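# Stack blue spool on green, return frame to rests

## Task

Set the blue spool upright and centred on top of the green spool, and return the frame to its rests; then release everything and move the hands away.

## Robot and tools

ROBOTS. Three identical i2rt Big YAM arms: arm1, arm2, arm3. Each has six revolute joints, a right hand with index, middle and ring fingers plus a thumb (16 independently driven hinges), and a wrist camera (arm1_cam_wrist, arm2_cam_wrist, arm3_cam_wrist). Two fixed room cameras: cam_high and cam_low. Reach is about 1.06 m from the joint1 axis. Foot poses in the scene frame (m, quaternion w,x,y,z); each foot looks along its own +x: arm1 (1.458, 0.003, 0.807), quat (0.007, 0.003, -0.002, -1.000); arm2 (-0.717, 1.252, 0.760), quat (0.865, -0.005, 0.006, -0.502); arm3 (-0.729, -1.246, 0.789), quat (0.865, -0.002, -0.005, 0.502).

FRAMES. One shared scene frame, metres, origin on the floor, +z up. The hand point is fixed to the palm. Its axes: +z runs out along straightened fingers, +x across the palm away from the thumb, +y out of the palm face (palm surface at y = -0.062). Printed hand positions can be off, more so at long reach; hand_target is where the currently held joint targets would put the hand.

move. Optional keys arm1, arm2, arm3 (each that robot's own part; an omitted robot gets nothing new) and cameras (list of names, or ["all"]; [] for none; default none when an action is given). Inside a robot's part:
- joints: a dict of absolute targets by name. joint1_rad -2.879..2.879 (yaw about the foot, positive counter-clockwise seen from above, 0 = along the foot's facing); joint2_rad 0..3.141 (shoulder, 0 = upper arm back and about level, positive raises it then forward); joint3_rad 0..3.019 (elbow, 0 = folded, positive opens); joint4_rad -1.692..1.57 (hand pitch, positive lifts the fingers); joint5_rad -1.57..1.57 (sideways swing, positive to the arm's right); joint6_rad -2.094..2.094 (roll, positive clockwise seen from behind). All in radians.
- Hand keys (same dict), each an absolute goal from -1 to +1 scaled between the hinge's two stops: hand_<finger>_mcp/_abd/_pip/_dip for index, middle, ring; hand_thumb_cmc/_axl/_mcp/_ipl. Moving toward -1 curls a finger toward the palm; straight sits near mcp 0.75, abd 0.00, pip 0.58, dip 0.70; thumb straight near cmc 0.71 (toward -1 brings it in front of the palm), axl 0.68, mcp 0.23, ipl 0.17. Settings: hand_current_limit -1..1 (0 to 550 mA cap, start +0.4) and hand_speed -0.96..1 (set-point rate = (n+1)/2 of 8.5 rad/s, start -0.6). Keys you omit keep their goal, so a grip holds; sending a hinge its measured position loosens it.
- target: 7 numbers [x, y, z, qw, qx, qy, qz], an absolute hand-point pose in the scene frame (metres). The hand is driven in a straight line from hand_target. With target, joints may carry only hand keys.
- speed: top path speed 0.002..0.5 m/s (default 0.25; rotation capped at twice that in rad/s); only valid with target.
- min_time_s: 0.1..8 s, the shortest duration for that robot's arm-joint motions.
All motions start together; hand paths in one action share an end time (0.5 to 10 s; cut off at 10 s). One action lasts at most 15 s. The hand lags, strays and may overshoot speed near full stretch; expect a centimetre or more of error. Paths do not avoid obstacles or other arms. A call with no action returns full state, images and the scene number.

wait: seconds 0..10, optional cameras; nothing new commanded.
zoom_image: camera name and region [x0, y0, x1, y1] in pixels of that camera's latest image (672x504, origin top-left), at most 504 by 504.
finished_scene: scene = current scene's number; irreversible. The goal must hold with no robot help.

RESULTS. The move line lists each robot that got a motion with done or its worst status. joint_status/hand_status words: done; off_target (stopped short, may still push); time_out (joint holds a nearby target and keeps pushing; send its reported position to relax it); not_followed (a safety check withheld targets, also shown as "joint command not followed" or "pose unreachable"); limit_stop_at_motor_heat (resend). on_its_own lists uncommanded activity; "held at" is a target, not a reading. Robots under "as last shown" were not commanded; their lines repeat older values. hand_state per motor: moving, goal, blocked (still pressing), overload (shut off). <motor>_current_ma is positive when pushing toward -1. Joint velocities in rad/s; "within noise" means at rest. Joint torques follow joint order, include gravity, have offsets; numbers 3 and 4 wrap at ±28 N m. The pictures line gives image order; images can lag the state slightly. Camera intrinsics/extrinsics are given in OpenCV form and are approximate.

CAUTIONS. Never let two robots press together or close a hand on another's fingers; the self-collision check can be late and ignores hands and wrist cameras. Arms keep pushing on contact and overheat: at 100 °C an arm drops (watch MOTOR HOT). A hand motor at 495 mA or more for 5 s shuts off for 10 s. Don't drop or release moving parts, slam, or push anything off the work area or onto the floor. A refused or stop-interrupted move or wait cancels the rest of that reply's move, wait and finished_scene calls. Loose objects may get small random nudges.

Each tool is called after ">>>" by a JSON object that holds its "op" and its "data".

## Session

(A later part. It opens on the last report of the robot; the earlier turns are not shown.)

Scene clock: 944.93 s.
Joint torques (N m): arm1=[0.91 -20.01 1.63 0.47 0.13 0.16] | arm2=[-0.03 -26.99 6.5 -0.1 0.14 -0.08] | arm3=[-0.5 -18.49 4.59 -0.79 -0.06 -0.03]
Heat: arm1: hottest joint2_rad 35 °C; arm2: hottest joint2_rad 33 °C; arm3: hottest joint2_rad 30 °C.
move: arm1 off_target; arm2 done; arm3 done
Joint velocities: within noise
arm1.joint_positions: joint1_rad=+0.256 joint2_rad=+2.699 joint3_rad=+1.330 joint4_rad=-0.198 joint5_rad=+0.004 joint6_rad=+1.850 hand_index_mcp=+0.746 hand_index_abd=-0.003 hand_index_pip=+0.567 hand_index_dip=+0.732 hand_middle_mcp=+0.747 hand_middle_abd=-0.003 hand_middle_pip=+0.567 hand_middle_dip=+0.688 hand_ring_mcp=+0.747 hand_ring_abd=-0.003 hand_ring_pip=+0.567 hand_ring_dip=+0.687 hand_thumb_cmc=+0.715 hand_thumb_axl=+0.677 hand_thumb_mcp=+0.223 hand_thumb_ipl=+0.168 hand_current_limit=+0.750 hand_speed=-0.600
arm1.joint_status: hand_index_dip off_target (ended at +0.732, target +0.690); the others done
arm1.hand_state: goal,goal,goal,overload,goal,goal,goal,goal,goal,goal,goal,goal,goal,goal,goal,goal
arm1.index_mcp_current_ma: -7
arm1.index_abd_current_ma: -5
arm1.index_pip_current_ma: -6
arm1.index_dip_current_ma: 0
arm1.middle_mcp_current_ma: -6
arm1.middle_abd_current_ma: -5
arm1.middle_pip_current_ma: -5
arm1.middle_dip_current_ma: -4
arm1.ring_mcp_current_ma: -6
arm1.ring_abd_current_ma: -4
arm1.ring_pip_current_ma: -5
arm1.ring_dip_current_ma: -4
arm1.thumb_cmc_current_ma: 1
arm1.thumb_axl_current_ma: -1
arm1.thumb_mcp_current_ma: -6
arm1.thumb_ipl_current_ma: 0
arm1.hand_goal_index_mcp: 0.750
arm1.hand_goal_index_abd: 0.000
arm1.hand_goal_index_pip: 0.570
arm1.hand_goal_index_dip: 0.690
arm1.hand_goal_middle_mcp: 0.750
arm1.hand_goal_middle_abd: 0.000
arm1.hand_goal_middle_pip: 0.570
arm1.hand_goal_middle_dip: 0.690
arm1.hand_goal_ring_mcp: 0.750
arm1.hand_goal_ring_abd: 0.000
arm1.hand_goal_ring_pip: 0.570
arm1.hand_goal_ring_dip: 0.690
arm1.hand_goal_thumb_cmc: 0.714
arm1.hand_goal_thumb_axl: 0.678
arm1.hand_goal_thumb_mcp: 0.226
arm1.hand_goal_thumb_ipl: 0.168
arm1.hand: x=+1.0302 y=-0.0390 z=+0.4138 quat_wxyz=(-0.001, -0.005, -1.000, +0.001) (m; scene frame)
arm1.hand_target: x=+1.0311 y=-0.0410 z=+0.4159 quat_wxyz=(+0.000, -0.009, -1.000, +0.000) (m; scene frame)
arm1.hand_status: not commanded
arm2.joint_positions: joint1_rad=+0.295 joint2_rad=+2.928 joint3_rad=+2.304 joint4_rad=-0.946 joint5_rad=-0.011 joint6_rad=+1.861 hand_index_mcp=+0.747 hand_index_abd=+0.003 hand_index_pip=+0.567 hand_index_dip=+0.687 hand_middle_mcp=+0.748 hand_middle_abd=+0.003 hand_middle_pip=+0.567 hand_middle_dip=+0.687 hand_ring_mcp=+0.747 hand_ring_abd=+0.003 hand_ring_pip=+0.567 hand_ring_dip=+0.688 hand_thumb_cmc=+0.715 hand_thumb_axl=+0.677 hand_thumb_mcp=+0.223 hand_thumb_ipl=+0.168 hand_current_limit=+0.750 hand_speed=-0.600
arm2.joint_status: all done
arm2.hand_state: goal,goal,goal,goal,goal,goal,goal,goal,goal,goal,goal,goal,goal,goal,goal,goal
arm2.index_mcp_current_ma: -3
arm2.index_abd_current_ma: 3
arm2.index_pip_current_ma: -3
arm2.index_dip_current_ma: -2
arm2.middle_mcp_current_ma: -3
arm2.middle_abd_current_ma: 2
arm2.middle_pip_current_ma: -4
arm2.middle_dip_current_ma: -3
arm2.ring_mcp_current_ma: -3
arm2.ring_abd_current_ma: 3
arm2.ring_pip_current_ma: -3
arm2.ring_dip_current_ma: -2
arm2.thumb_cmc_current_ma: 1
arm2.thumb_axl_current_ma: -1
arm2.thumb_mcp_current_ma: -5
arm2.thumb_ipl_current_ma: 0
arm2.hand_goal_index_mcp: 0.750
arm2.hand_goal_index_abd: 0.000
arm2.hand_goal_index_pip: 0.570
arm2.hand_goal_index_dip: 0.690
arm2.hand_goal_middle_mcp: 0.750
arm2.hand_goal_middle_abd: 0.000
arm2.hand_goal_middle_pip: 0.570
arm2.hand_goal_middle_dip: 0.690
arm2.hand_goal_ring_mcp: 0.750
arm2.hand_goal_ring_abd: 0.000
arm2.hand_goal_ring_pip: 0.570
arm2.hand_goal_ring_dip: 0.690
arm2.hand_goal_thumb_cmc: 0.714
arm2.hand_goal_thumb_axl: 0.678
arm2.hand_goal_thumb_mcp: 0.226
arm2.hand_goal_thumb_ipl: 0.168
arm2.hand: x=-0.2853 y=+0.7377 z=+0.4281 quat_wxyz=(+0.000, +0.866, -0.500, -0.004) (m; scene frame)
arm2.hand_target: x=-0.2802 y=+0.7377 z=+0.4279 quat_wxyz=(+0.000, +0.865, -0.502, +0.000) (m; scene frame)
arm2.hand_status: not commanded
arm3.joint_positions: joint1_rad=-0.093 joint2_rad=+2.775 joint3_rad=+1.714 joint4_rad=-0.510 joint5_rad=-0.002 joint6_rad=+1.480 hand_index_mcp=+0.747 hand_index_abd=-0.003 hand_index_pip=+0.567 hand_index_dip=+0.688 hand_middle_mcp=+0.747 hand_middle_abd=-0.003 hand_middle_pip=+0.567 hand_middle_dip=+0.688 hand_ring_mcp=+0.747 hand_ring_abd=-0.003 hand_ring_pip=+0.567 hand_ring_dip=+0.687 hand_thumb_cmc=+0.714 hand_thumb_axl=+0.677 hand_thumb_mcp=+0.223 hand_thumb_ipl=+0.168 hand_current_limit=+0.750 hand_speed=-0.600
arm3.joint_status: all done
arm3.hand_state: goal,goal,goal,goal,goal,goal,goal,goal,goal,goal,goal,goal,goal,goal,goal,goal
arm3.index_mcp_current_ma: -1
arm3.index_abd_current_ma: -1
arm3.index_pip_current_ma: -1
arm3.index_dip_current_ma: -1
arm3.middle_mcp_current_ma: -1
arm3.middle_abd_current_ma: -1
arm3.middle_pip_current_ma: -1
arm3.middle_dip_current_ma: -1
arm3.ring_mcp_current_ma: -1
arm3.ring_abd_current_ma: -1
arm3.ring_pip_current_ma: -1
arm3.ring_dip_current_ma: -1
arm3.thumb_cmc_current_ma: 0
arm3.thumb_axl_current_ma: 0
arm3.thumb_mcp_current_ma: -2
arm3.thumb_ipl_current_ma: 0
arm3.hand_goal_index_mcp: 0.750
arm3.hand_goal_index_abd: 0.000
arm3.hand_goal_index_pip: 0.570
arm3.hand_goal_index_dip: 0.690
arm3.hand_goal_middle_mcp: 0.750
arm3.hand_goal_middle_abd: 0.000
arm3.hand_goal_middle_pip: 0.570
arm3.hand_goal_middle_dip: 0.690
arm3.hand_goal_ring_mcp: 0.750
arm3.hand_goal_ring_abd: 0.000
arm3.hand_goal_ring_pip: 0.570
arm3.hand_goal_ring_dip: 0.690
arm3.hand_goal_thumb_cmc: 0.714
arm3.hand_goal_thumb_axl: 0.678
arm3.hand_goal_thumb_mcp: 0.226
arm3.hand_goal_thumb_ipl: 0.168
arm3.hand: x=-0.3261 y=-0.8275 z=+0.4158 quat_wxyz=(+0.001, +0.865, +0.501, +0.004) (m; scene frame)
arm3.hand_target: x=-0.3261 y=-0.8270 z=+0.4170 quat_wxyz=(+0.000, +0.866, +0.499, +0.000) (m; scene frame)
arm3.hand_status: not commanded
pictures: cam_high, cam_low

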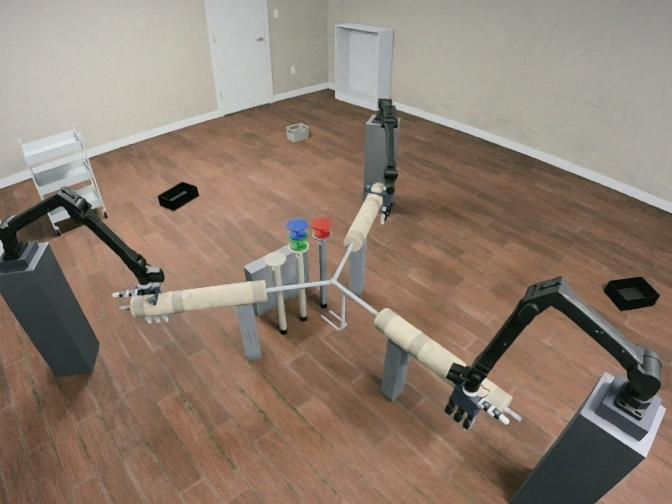

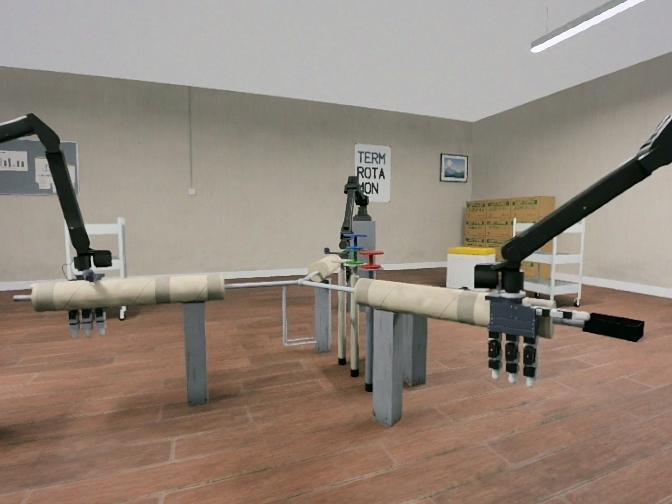

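>>> {"op": "move", "data": {"arm1": {"target": [1.030, -0.115, 0.428, 0, 0.0085, 0.99996, 0], "speed": 0.07}, "arm2": {"target": [-0.216, 0.773, 0.438, 0, 0.8650, -0.5018, 0], "speed": 0.07}, "arm3": {"target": [-0.389, -0.789, 0.427, 0, 0.8665, 0.4992, 0], "speed": 0.07}, "cameras": []}}

>>> {"op": "move", "data": {"arm1": {"target": [1.030, -0.135, 0.72, 0, 0.0085, 0.99996, 0], "speed": 0.2}, "arm2": {"target": [-0.199, 0.783, 0.72, 0, 0.8650, -0.5018, 0], "speed": 0.2}, "arm3": {"target": [-0.406, -0.779, 0.72, 0, 0.8665, 0.4992, 0], "speed": 0.2}, "cameras": ["cam_high", "cam_low"]}}

>>> {"op": "zoom_image", "data": {"camera": "cam_high", "region": [250, 190, 350, 290]}}

>>> {"op": "zoom_image", "data": {"camera": "cam_low", "region": [310, 200, 390, 280]}}

>>> {"op": "zoom_image", "data": {"camera": "cam_low", "region": [150, 250, 400, 350]}}

Scene clock: 977.07 s.
Joint torques (N m): arm1=[1.67 -21.48 3.93 -0.05 0.05 0.14] | arm2=[-0.09 -25.64 8.87 -0.32 0.18 -0.03] | arm3=[0.15 -20.31 3.14 -0.68 0.02 0.09]
Heat: arm1: hottest joint2_rad 35 °C; arm2: hottest joint2_rad 34 °C; arm3: hottest joint2_rad 31 °C.
move: arm1 off_target; arm2 done; arm3 off_target
Joint velocities: within noise
arm1.joint_positions: joint1_rad=+0.392 joint2_rad=+2.699 joint3_rad=+1.367 joint4_rad=-0.264 joint5_rad=+0.005 joint6_rad=+1.998 hand_index_mcp=+0.746 hand_index_abd=-0.003 hand_index_pip=+0.567 hand_index_dip=+0.732 hand_middle_mcp=+0.747 hand_middle_abd=-0.003 hand_middle_pip=+0.567 hand_middle_dip=+0.688 hand_ring_mcp=+0.747 hand_ring_abd=-0.003 hand_ring_pip=+0.567 hand_ring_dip=+0.687 hand_thumb_cmc=+0.715 hand_thumb_axl=+0.677 hand_thumb_mcp=+0.223 hand_thumb_ipl=+0.168 hand_current_limit=+0.750 hand_speed=-0.600
arm1.joint_status: not commanded
arm1.hand_state: goal,goal,goal,overload,goal,goal,goal,goal,goal,goal,goal,goal,goal,goal,goal,goal
arm1.index_mcp_current_ma: -7
arm1.index_abd_current_ma: -5
arm1.index_pip_current_ma: -5
arm1.index_dip_current_ma: 0
arm1.middle_mcp_current_ma: -6
arm1.middle_abd_current_ma: -5
arm1.middle_pip_current_ma: -5
arm1.middle_dip_current_ma: -4
arm1.ring_mcp_current_ma: -6
arm1.ring_abd_current_ma: -4
arm1.ring_pip_current_ma: -5
arm1.ring_dip_current_ma: -4
arm1.thumb_cmc_current_ma: 1
arm1.thumb_axl_current_ma: -1
arm1.thumb_mcp_current_ma: -6
arm1.thumb_ipl_current_ma: 0
arm1.hand_goal_index_mcp: 0.750
arm1.hand_goal_index_abd: 0.000
arm1.hand_goal_index_pip: 0.570
arm1.hand_goal_index_dip: 0.690
arm1.hand_goal_middle_mcp: 0.750
arm1.hand_goal_middle_abd: 0.000
arm1.hand_goal_middle_pip: 0.570
arm1.hand_goal_middle_dip: 0.690
arm1.hand_goal_ring_mcp: 0.750
arm1.hand_goal_ring_abd: 0.000
arm1.hand_goal_ring_pip: 0.570
arm1.hand_goal_ring_dip: 0.690
arm1.hand_goal_thumb_cmc: 0.714
arm1.hand_goal_thumb_axl: 0.678
arm1.hand_goal_thumb_mcp: 0.226
arm1.hand_goal_thumb_ipl: 0.168
arm1.hand: x=+1.0461 y=-0.1018 z=+0.4190 quat_wxyz=(-0.014, -0.011, -1.000, -0.005) (m; scene frame)
arm1.hand_target: x=+1.0303 y=-0.1149 z=+0.4281 quat_wxyz=(+0.000, -0.009, -1.000, +0.000) (m; scene frame)
arm1.hand_status: off_target (0.023 m and 1.7 deg from the pose sent, 0.077 m and 0.5 deg at the start)
arm2.joint_positions: joint1_rad=+0.388 joint2_rad=+2.980 joint3_rad=+2.477 joint4_rad=-1.059 joint5_rad=-0.012 joint6_rad=+1.949 hand_index_mcp=+0.747 hand_index_abd=+0.003 hand_index_pip=+0.567 hand_index_dip=+0.687 hand_middle_mcp=+0.748 hand_middle_abd=+0.003 hand_middle_pip=+0.567 hand_middle_dip=+0.687 hand_ring_mcp=+0.747 hand_ring_abd=+0.003 hand_ring_pip=+0.567 hand_ring_dip=+0.688 hand_thumb_cmc=+0.715 hand_thumb_axl=+0.677 hand_thumb_mcp=+0.223 hand_thumb_ipl=+0.168 hand_current_limit=+0.750 hand_speed=-0.600
arm2.joint_status: not commanded
arm2.hand_state: goal,goal,goal,goal,goal,goal,goal,goal,goal,goal,goal,goal,goal,goal,goal,goal
arm2.index_mcp_current_ma: -3
arm2.index_abd_current_ma: 3
arm2.index_pip_current_ma: -3
arm2.index_dip_current_ma: -2
arm2.middle_mcp_current_ma: -3
arm2.middle_abd_current_ma: 2
arm2.middle_pip_current_ma: -4
arm2.middle_dip_current_ma: -3
arm2.ring_mcp_current_ma: -3
arm2.ring_abd_current_ma: 3
arm2.ring_pip_current_ma: -3
arm2.ring_dip_current_ma: -2
arm2.thumb_cmc_current_ma: 1
arm2.thumb_axl_current_ma: -1
arm2.thumb_mcp_current_ma: -5
arm2.thumb_ipl_current_ma: 0
arm2.hand_goal_index_mcp: 0.750
arm2.hand_goal_index_abd: 0.000
arm2.hand_goal_index_pip: 0.570
arm2.hand_goal_index_dip: 0.690
arm2.hand_goal_middle_mcp: 0.750
arm2.hand_goal_middle_abd: 0.000
arm2.hand_goal_middle_pip: 0.570
arm2.hand_goal_middle_dip: 0.690
arm2.hand_goal_ring_mcp: 0.750
arm2.hand_goal_ring_abd: 0.000
arm2.hand_goal_ring_pip: 0.570
arm2.hand_goal_ring_dip: 0.690
arm2.hand_goal_thumb_cmc: 0.714
arm2.hand_goal_thumb_axl: 0.678
arm2.hand_goal_thumb_mcp: 0.226
arm2.hand_goal_thumb_ipl: 0.168
arm2.hand: x=-0.2201 y=+0.7716 z=+0.4459 quat_wxyz=(+0.000, +0.867, -0.498, -0.001) (m; scene frame)
arm2.hand_target: x=-0.2164 y=+0.7732 z=+0.4382 quat_wxyz=(+0.000, +0.865, -0.502, +0.001) (m; scene frame)
arm2.hand_status: done (0.009 m and 0.6 deg from the pose sent, 0.078 m and 0.5 deg at the start)
arm3.joint_positions: joint1_rad=+0.022 joint2_rad=+2.770 joint3_rad=+1.709 joint4_rad=-0.517 joint5_rad=-0.005 joint6_rad=+1.594 hand_index_mcp=+0.747 hand_index_abd=-0.003 hand_index_pip=+0.567 hand_index_dip=+0.688 hand_middle_mcp=+0.748 hand_middle_abd=-0.003 hand_middle_pip=+0.567 hand_middle_dip=+0.688 hand_ring_mcp=+0.748 hand_ring_abd=-0.003 hand_ring_pip=+0.567 hand_ring_dip=+0.687 hand_thumb_cmc=+0.714 hand_thumb_axl=+0.677 hand_thumb_mcp=+0.223 hand_thumb_ipl=+0.168 hand_current_limit=+0.750 hand_speed=-0.600
arm3.joint_status: not commanded
arm3.hand_state: goal,goal,goal,goal,goal,goal,goal,goal,goal,goal,goal,goal,goal,goal,goal,goal
arm3.index_mcp_current_ma: -1
arm3.index_abd_current_ma: -1
arm3.index_pip_current_ma: -1
arm3.index_dip_current_ma: -1
arm3.middle_mcp_current_ma: -1
arm3.middle_abd_current_ma: -1
arm3.middle_pip_current_ma: -1
arm3.middle_dip_current_ma: -1
arm3.ring_mcp_current_ma: -1
arm3.ring_abd_current_ma: -1
arm3.ring_pip_current_ma: -1
arm3.ring_dip_current_ma: -1
arm3.thumb_cmc_current_ma: 0
arm3.thumb_axl_current_ma: 0
arm3.thumb_mcp_current_ma: -2
arm3.thumb_ipl_current_ma: 0
arm3.hand_goal_index_mcp: 0.750
arm3.hand_goal_index_abd: 0.000
arm3.hand_goal_index_pip: 0.570
arm3.hand_goal_index_dip: 0.690
arm3.hand_goal_middle_mcp: 0.750
arm3.hand_goal_middle_abd: 0.000
arm3.hand_goal_middle_pip: 0.570
arm3.hand_goal_middle_dip: 0.690
arm3.hand_goal_ring_mcp: 0.750
arm3.hand_goal_ring_abd: 0.000
arm3.hand_goal_ring_pip: 0.570
arm3.hand_goal_ring_dip: 0.690
arm3.hand_goal_thumb_cmc: 0.714
arm3.hand_goal_thumb_axl: 0.678
arm3.hand_goal_thumb_mcp: 0.226
arm3.hand_goal_thumb_ipl: 0.168
arm3.hand: x=-0.3849 y=-0.7933 z=+0.4168 quat_wxyz=(+0.001, +0.865, +0.502, +0.000) (m; scene frame)
arm3.hand_target: x=-0.3890 y=-0.7892 z=+0.4266 quat_wxyz=(+0.000, +0.866, +0.499, +0.000) (m; scene frame)
arm3.hand_status: off_target (0.012 m and 0.4 deg from the pose sent, 0.075 m and 0.6 deg at the start)
pictures: none
No camera images: "cameras" was empty.

Scene clock: 979.37 s.
Joint torques (N m): arm1=[2.14 -19.6 6.43 -0.03 0.05 0.14] | arm2=[0.26 -28.1 8.98 -0.4 0.18 -0.03] | arm3=[0.38 -17.9 6.27 -0.69 0.04 0.06]
Heat: arm1: hottest joint2_rad 35 °C; arm2: hottest joint2_rad 34 °C; arm3: hottest joint2_rad 31 °C.
move: arm1 off_target; arm2 off_target; arm3 done
Joint velocities: within noise
arm1.joint_positions: joint1_rad=+0.427 joint2_rad=+2.031 joint3_rad=+1.180 joint4_rad=-0.729 joint5_rad=+0.005 joint6_rad=+2.038 hand_index_mcp=+0.746 hand_index_abd=-0.003 hand_index_pip=+0.567 hand_index_dip=+0.732 hand_middle_mcp=+0.747 hand_middle_abd=-0.003 hand_middle_pip=+0.567 hand_middle_dip=+0.688 hand_ring_mcp=+0.747 hand_ring_abd=-0.003 hand_ring_pip=+0.567 hand_ring_dip=+0.687 hand_thumb_cmc=+0.715 hand_thumb_axl=+0.677 hand_thumb_mcp=+0.223 hand_thumb_ipl=+0.168 hand_current_limit=+0.750 hand_speed=-0.600
arm1.joint_status: not commanded
arm1.hand_state: goal,goal,goal,overload,goal,goal,goal,goal,goal,goal,goal,goal,goal,goal,goal,goal
arm1.index_mcp_current_ma: -7
arm1.index_abd_current_ma: -5
arm1.index_pip_current_ma: -5
arm1.index_dip_current_ma: 0
arm1.middle_mcp_current_ma: -6
arm1.middle_abd_current_ma: -4
arm1.middle_pip_current_ma: -5
arm1.middle_dip_current_ma: -4
arm1.ring_mcp_current_ma: -6
arm1.ring_abd_current_ma: -3
arm1.ring_pip_current_ma: -5
arm1.ring_dip_current_ma: -4
arm1.thumb_cmc_current_ma: 1
arm1.thumb_axl_current_ma: -1
arm1.thumb_mcp_current_ma: -6
arm1.thumb_ipl_current_ma: 0
arm1.hand_goal_index_mcp: 0.750
arm1.hand_goal_index_abd: 0.000
arm1.hand_goal_index_pip: 0.570
arm1.hand_goal_index_dip: 0.690
arm1.hand_goal_middle_mcp: 0.750
arm1.hand_goal_middle_abd: 0.000
arm1.hand_goal_middle_pip: 0.570
arm1.hand_goal_middle_dip: 0.690
arm1.hand_goal_ring_mcp: 0.750
arm1.hand_goal_ring_abd: 0.000
arm1.hand_goal_ring_pip: 0.570
arm1.hand_goal_ring_dip: 0.690
arm1.hand_goal_thumb_cmc: 0.714
arm1.hand_goal_thumb_axl: 0.678
arm1.hand_goal_thumb_mcp: 0.226
arm1.hand_goal_thumb_ipl: 0.168
arm1.hand: x=+1.0307 y=-0.1257 z=+0.7103 quat_wxyz=(-0.007, -0.013, -1.000, -0.002) (m; scene frame)
arm1.hand_target: x=+1.0301 y=-0.1348 z=+0.7197 quat_wxyz=(+0.000, -0.008, -1.000, +0.000) (m; scene frame)
arm1.hand_status: off_target (0.013 m and 0.9 deg from the pose sent, 0.303 m and 1.7 deg at the start)
arm2.joint_positions: joint1_rad=+0.404 joint2_rad=+2.546 joint3_rad=+2.319 joint4_rad=-1.359 joint5_rad=-0.012 joint6_rad=+1.969 hand_index_mcp=+0.747 hand_index_abd=+0.003 hand_index_pip=+0.567 hand_index_dip=+0.687 hand_middle_mcp=+0.748 hand_middle_abd=+0.002 hand_middle_pip=+0.567 hand_middle_dip=+0.687 hand_ring_mcp=+0.747 hand_ring_abd=+0.003 hand_ring_pip=+0.567 hand_ring_dip=+0.688 hand_thumb_cmc=+0.715 hand_thumb_axl=+0.677 hand_thumb_mcp=+0.223 hand_thumb_ipl=+0.168 hand_current_limit=+0.750 hand_speed=-0.600
arm2.joint_status: not commanded
arm2.hand_state: goal,goal,goal,goal,goal,goal,goal,goal,goal,goal,goal,goal,goal,goal,goal,goal
arm2.index_mcp_current_ma: -3
arm2.index_abd_current_ma: 2
arm2.index_pip_current_ma: -3
arm2.index_dip_current_ma: -2
arm2.middle_mcp_current_ma: -3
arm2.middle_abd_current_ma: 2
arm2.middle_pip_current_ma: -4
arm2.middle_dip_current_ma: -3
arm2.ring_mcp_current_ma: -3
arm2.ring_abd_current_ma: 2
arm2.ring_pip_current_ma: -3
arm2.ring_dip_current_ma: -2
arm2.thumb_cmc_current_ma: 1
arm2.thumb_axl_current_ma: -1
arm2.thumb_mcp_current_ma: -5
arm2.thumb_ipl_current_ma: 0
arm2.hand_goal_index_mcp: 0.750
arm2.hand_goal_index_abd: 0.000
arm2.hand_goal_index_pip: 0.570
arm2.hand_goal_index_dip: 0.690
arm2.hand_goal_middle_mcp: 0.750
arm2.hand_goal_middle_abd: 0.000
arm2.hand_goal_middle_pip: 0.570
arm2.hand_goal_middle_dip: 0.690
arm2.hand_goal_ring_mcp: 0.750
arm2.hand_goal_ring_abd: 0.000
arm2.hand_goal_ring_pip: 0.570
arm2.hand_goal_ring_dip: 0.690
arm2.hand_goal_thumb_cmc: 0.714
arm2.hand_goal_thumb_axl: 0.678
arm2.hand_goal_thumb_mcp: 0.226
arm2.hand_goal_thumb_ipl: 0.168
arm2.hand: x=-0.2103 y=+0.7834 z=+0.7074 quat_wxyz=(-0.001, +0.866, -0.499, -0.013) (m; scene frame)
arm2.hand_target: x=-0.1994 y=+0.7832 z=+0.7200 quat_wxyz=(+0.000, +0.865, -0.502, +0.000) (m; scene frame)
arm2.hand_status: off_target (0.017 m and 1.5 deg from the pose sent, 0.275 m and 0.6 deg at the start)
arm3.joint_positions: joint1_rad=+0.046 joint2_rad=+2.167 joint3_rad=+1.504 joint4_rad=-0.909 joint5_rad=-0.006 joint6_rad=+1.624 hand_index_mcp=+0.747 hand_index_abd=-0.003 hand_index_pip=+0.567 hand_index_dip=+0.688 hand_middle_mcp=+0.748 hand_middle_abd=-0.003 hand_middle_pip=+0.567 hand_middle_dip=+0.688 hand_ring_mcp=+0.748 hand_ring_abd=-0.003 hand_ring_pip=+0.567 hand_ring_dip=+0.687 hand_thumb_cmc=+0.714 hand_thumb_axl=+0.677 hand_thumb_mcp=+0.223 hand_thumb_ipl=+0.168 hand_current_limit=+0.750 hand_speed=-0.600
arm3.joint_status: not commanded
arm3.hand_state: goal,goal,goal,goal,goal,goal,goal,goal,goal,goal,goal,goal,goal,goal,goal,goal
arm3.index_mcp_current_ma: -1
arm3.index_abd_current_ma: -1
arm3.index_pip_current_ma: -1
arm3.index_dip_current_ma: -1
arm3.middle_mcp_current_ma: -1
arm3.middle_abd_current_ma: -1
arm3.middle_pip_current_ma: -1
arm3.middle_dip_current_ma: -1
arm3.ring_mcp_current_ma: -1
arm3.ring_abd_current_ma: -1
arm3.ring_pip_current_ma: -1
arm3.ring_dip_current_ma: -1
arm3.thumb_cmc_current_ma: 0
arm3.thumb_axl_current_ma: 0
arm3.thumb_mcp_current_ma: -2
arm3.thumb_ipl_current_ma: 0
arm3.hand_goal_index_mcp: 0.750
arm3.hand_goal_index_abd: 0.000
arm3.hand_goal_index_pip: 0.570
arm3.hand_goal_index_dip: 0.690
arm3.hand_goal_middle_mcp: 0.750
arm3.hand_goal_middle_abd: 0.000
arm3.hand_goal_middle_pip: 0.570
arm3.hand_goal_middle_dip: 0.690
arm3.hand_goal_ring_mcp: 0.750
arm3.hand_goal_ring_abd: 0.000
arm3.hand_goal_ring_pip: 0.570
arm3.hand_goal_ring_dip: 0.690
arm3.hand_goal_thumb_cmc: 0.714
arm3.hand_goal_thumb_axl: 0.678
arm3.hand_goal_thumb_mcp: 0.226
arm3.hand_goal_thumb_ipl: 0.168
arm3.hand: x=-0.3974 y=-0.7809 z=+0.7163 quat_wxyz=(-0.001, +0.866, +0.499, +0.003) (m; scene frame)
arm3.hand_target: x=-0.4058 y=-0.7791 z=+0.7200 quat_wxyz=(+0.000, +0.867, +0.499, +0.000) (m; scene frame)
arm3.hand_status: done (0.010 m and 0.4 deg from the pose sent, 0.304 m and 0.4 deg at the start)
pictures: cam_high, cam_low

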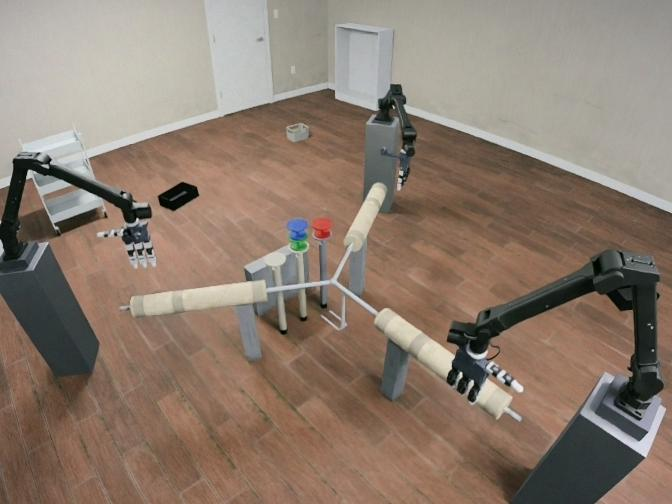

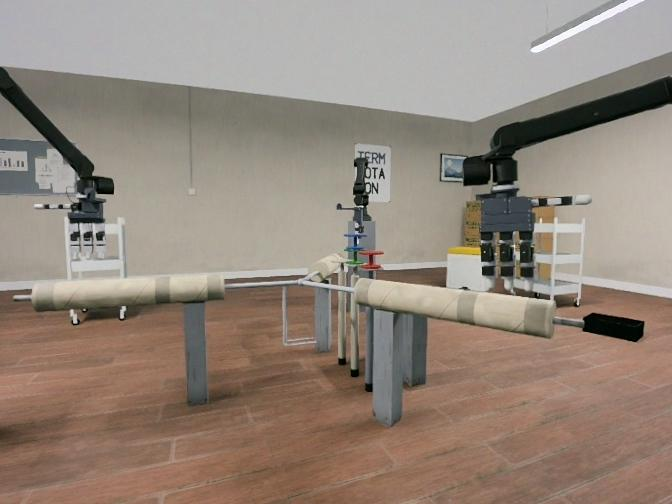

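Scaled by 5.040 from the camera's 672x504 image, which has a finer 960x720 frame.

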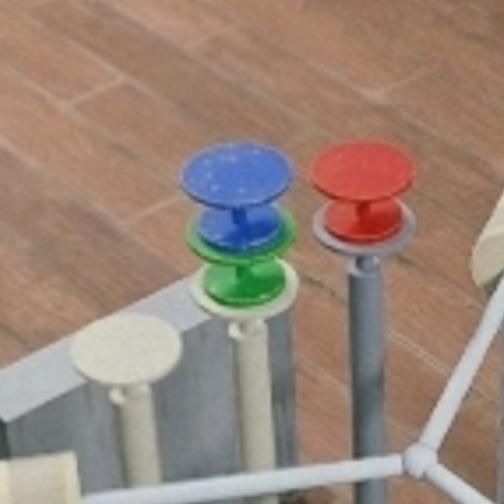

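Scaled by 6.300 from the camera's 672x504 image, which has a finer 960x720 frame.

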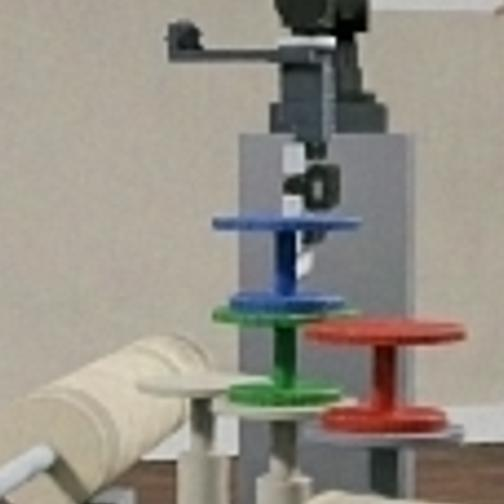

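Scaled by 2.016 from the camera's 672x504 image, which has a finer 960x720 frame.

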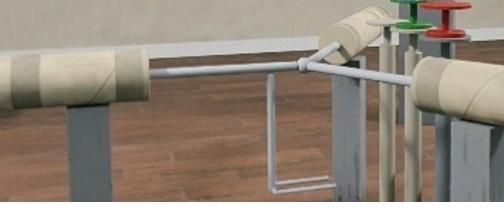

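>>> {"op": "finished_scene", "data": {"scene": 3}}

The scene is finished: the task was done.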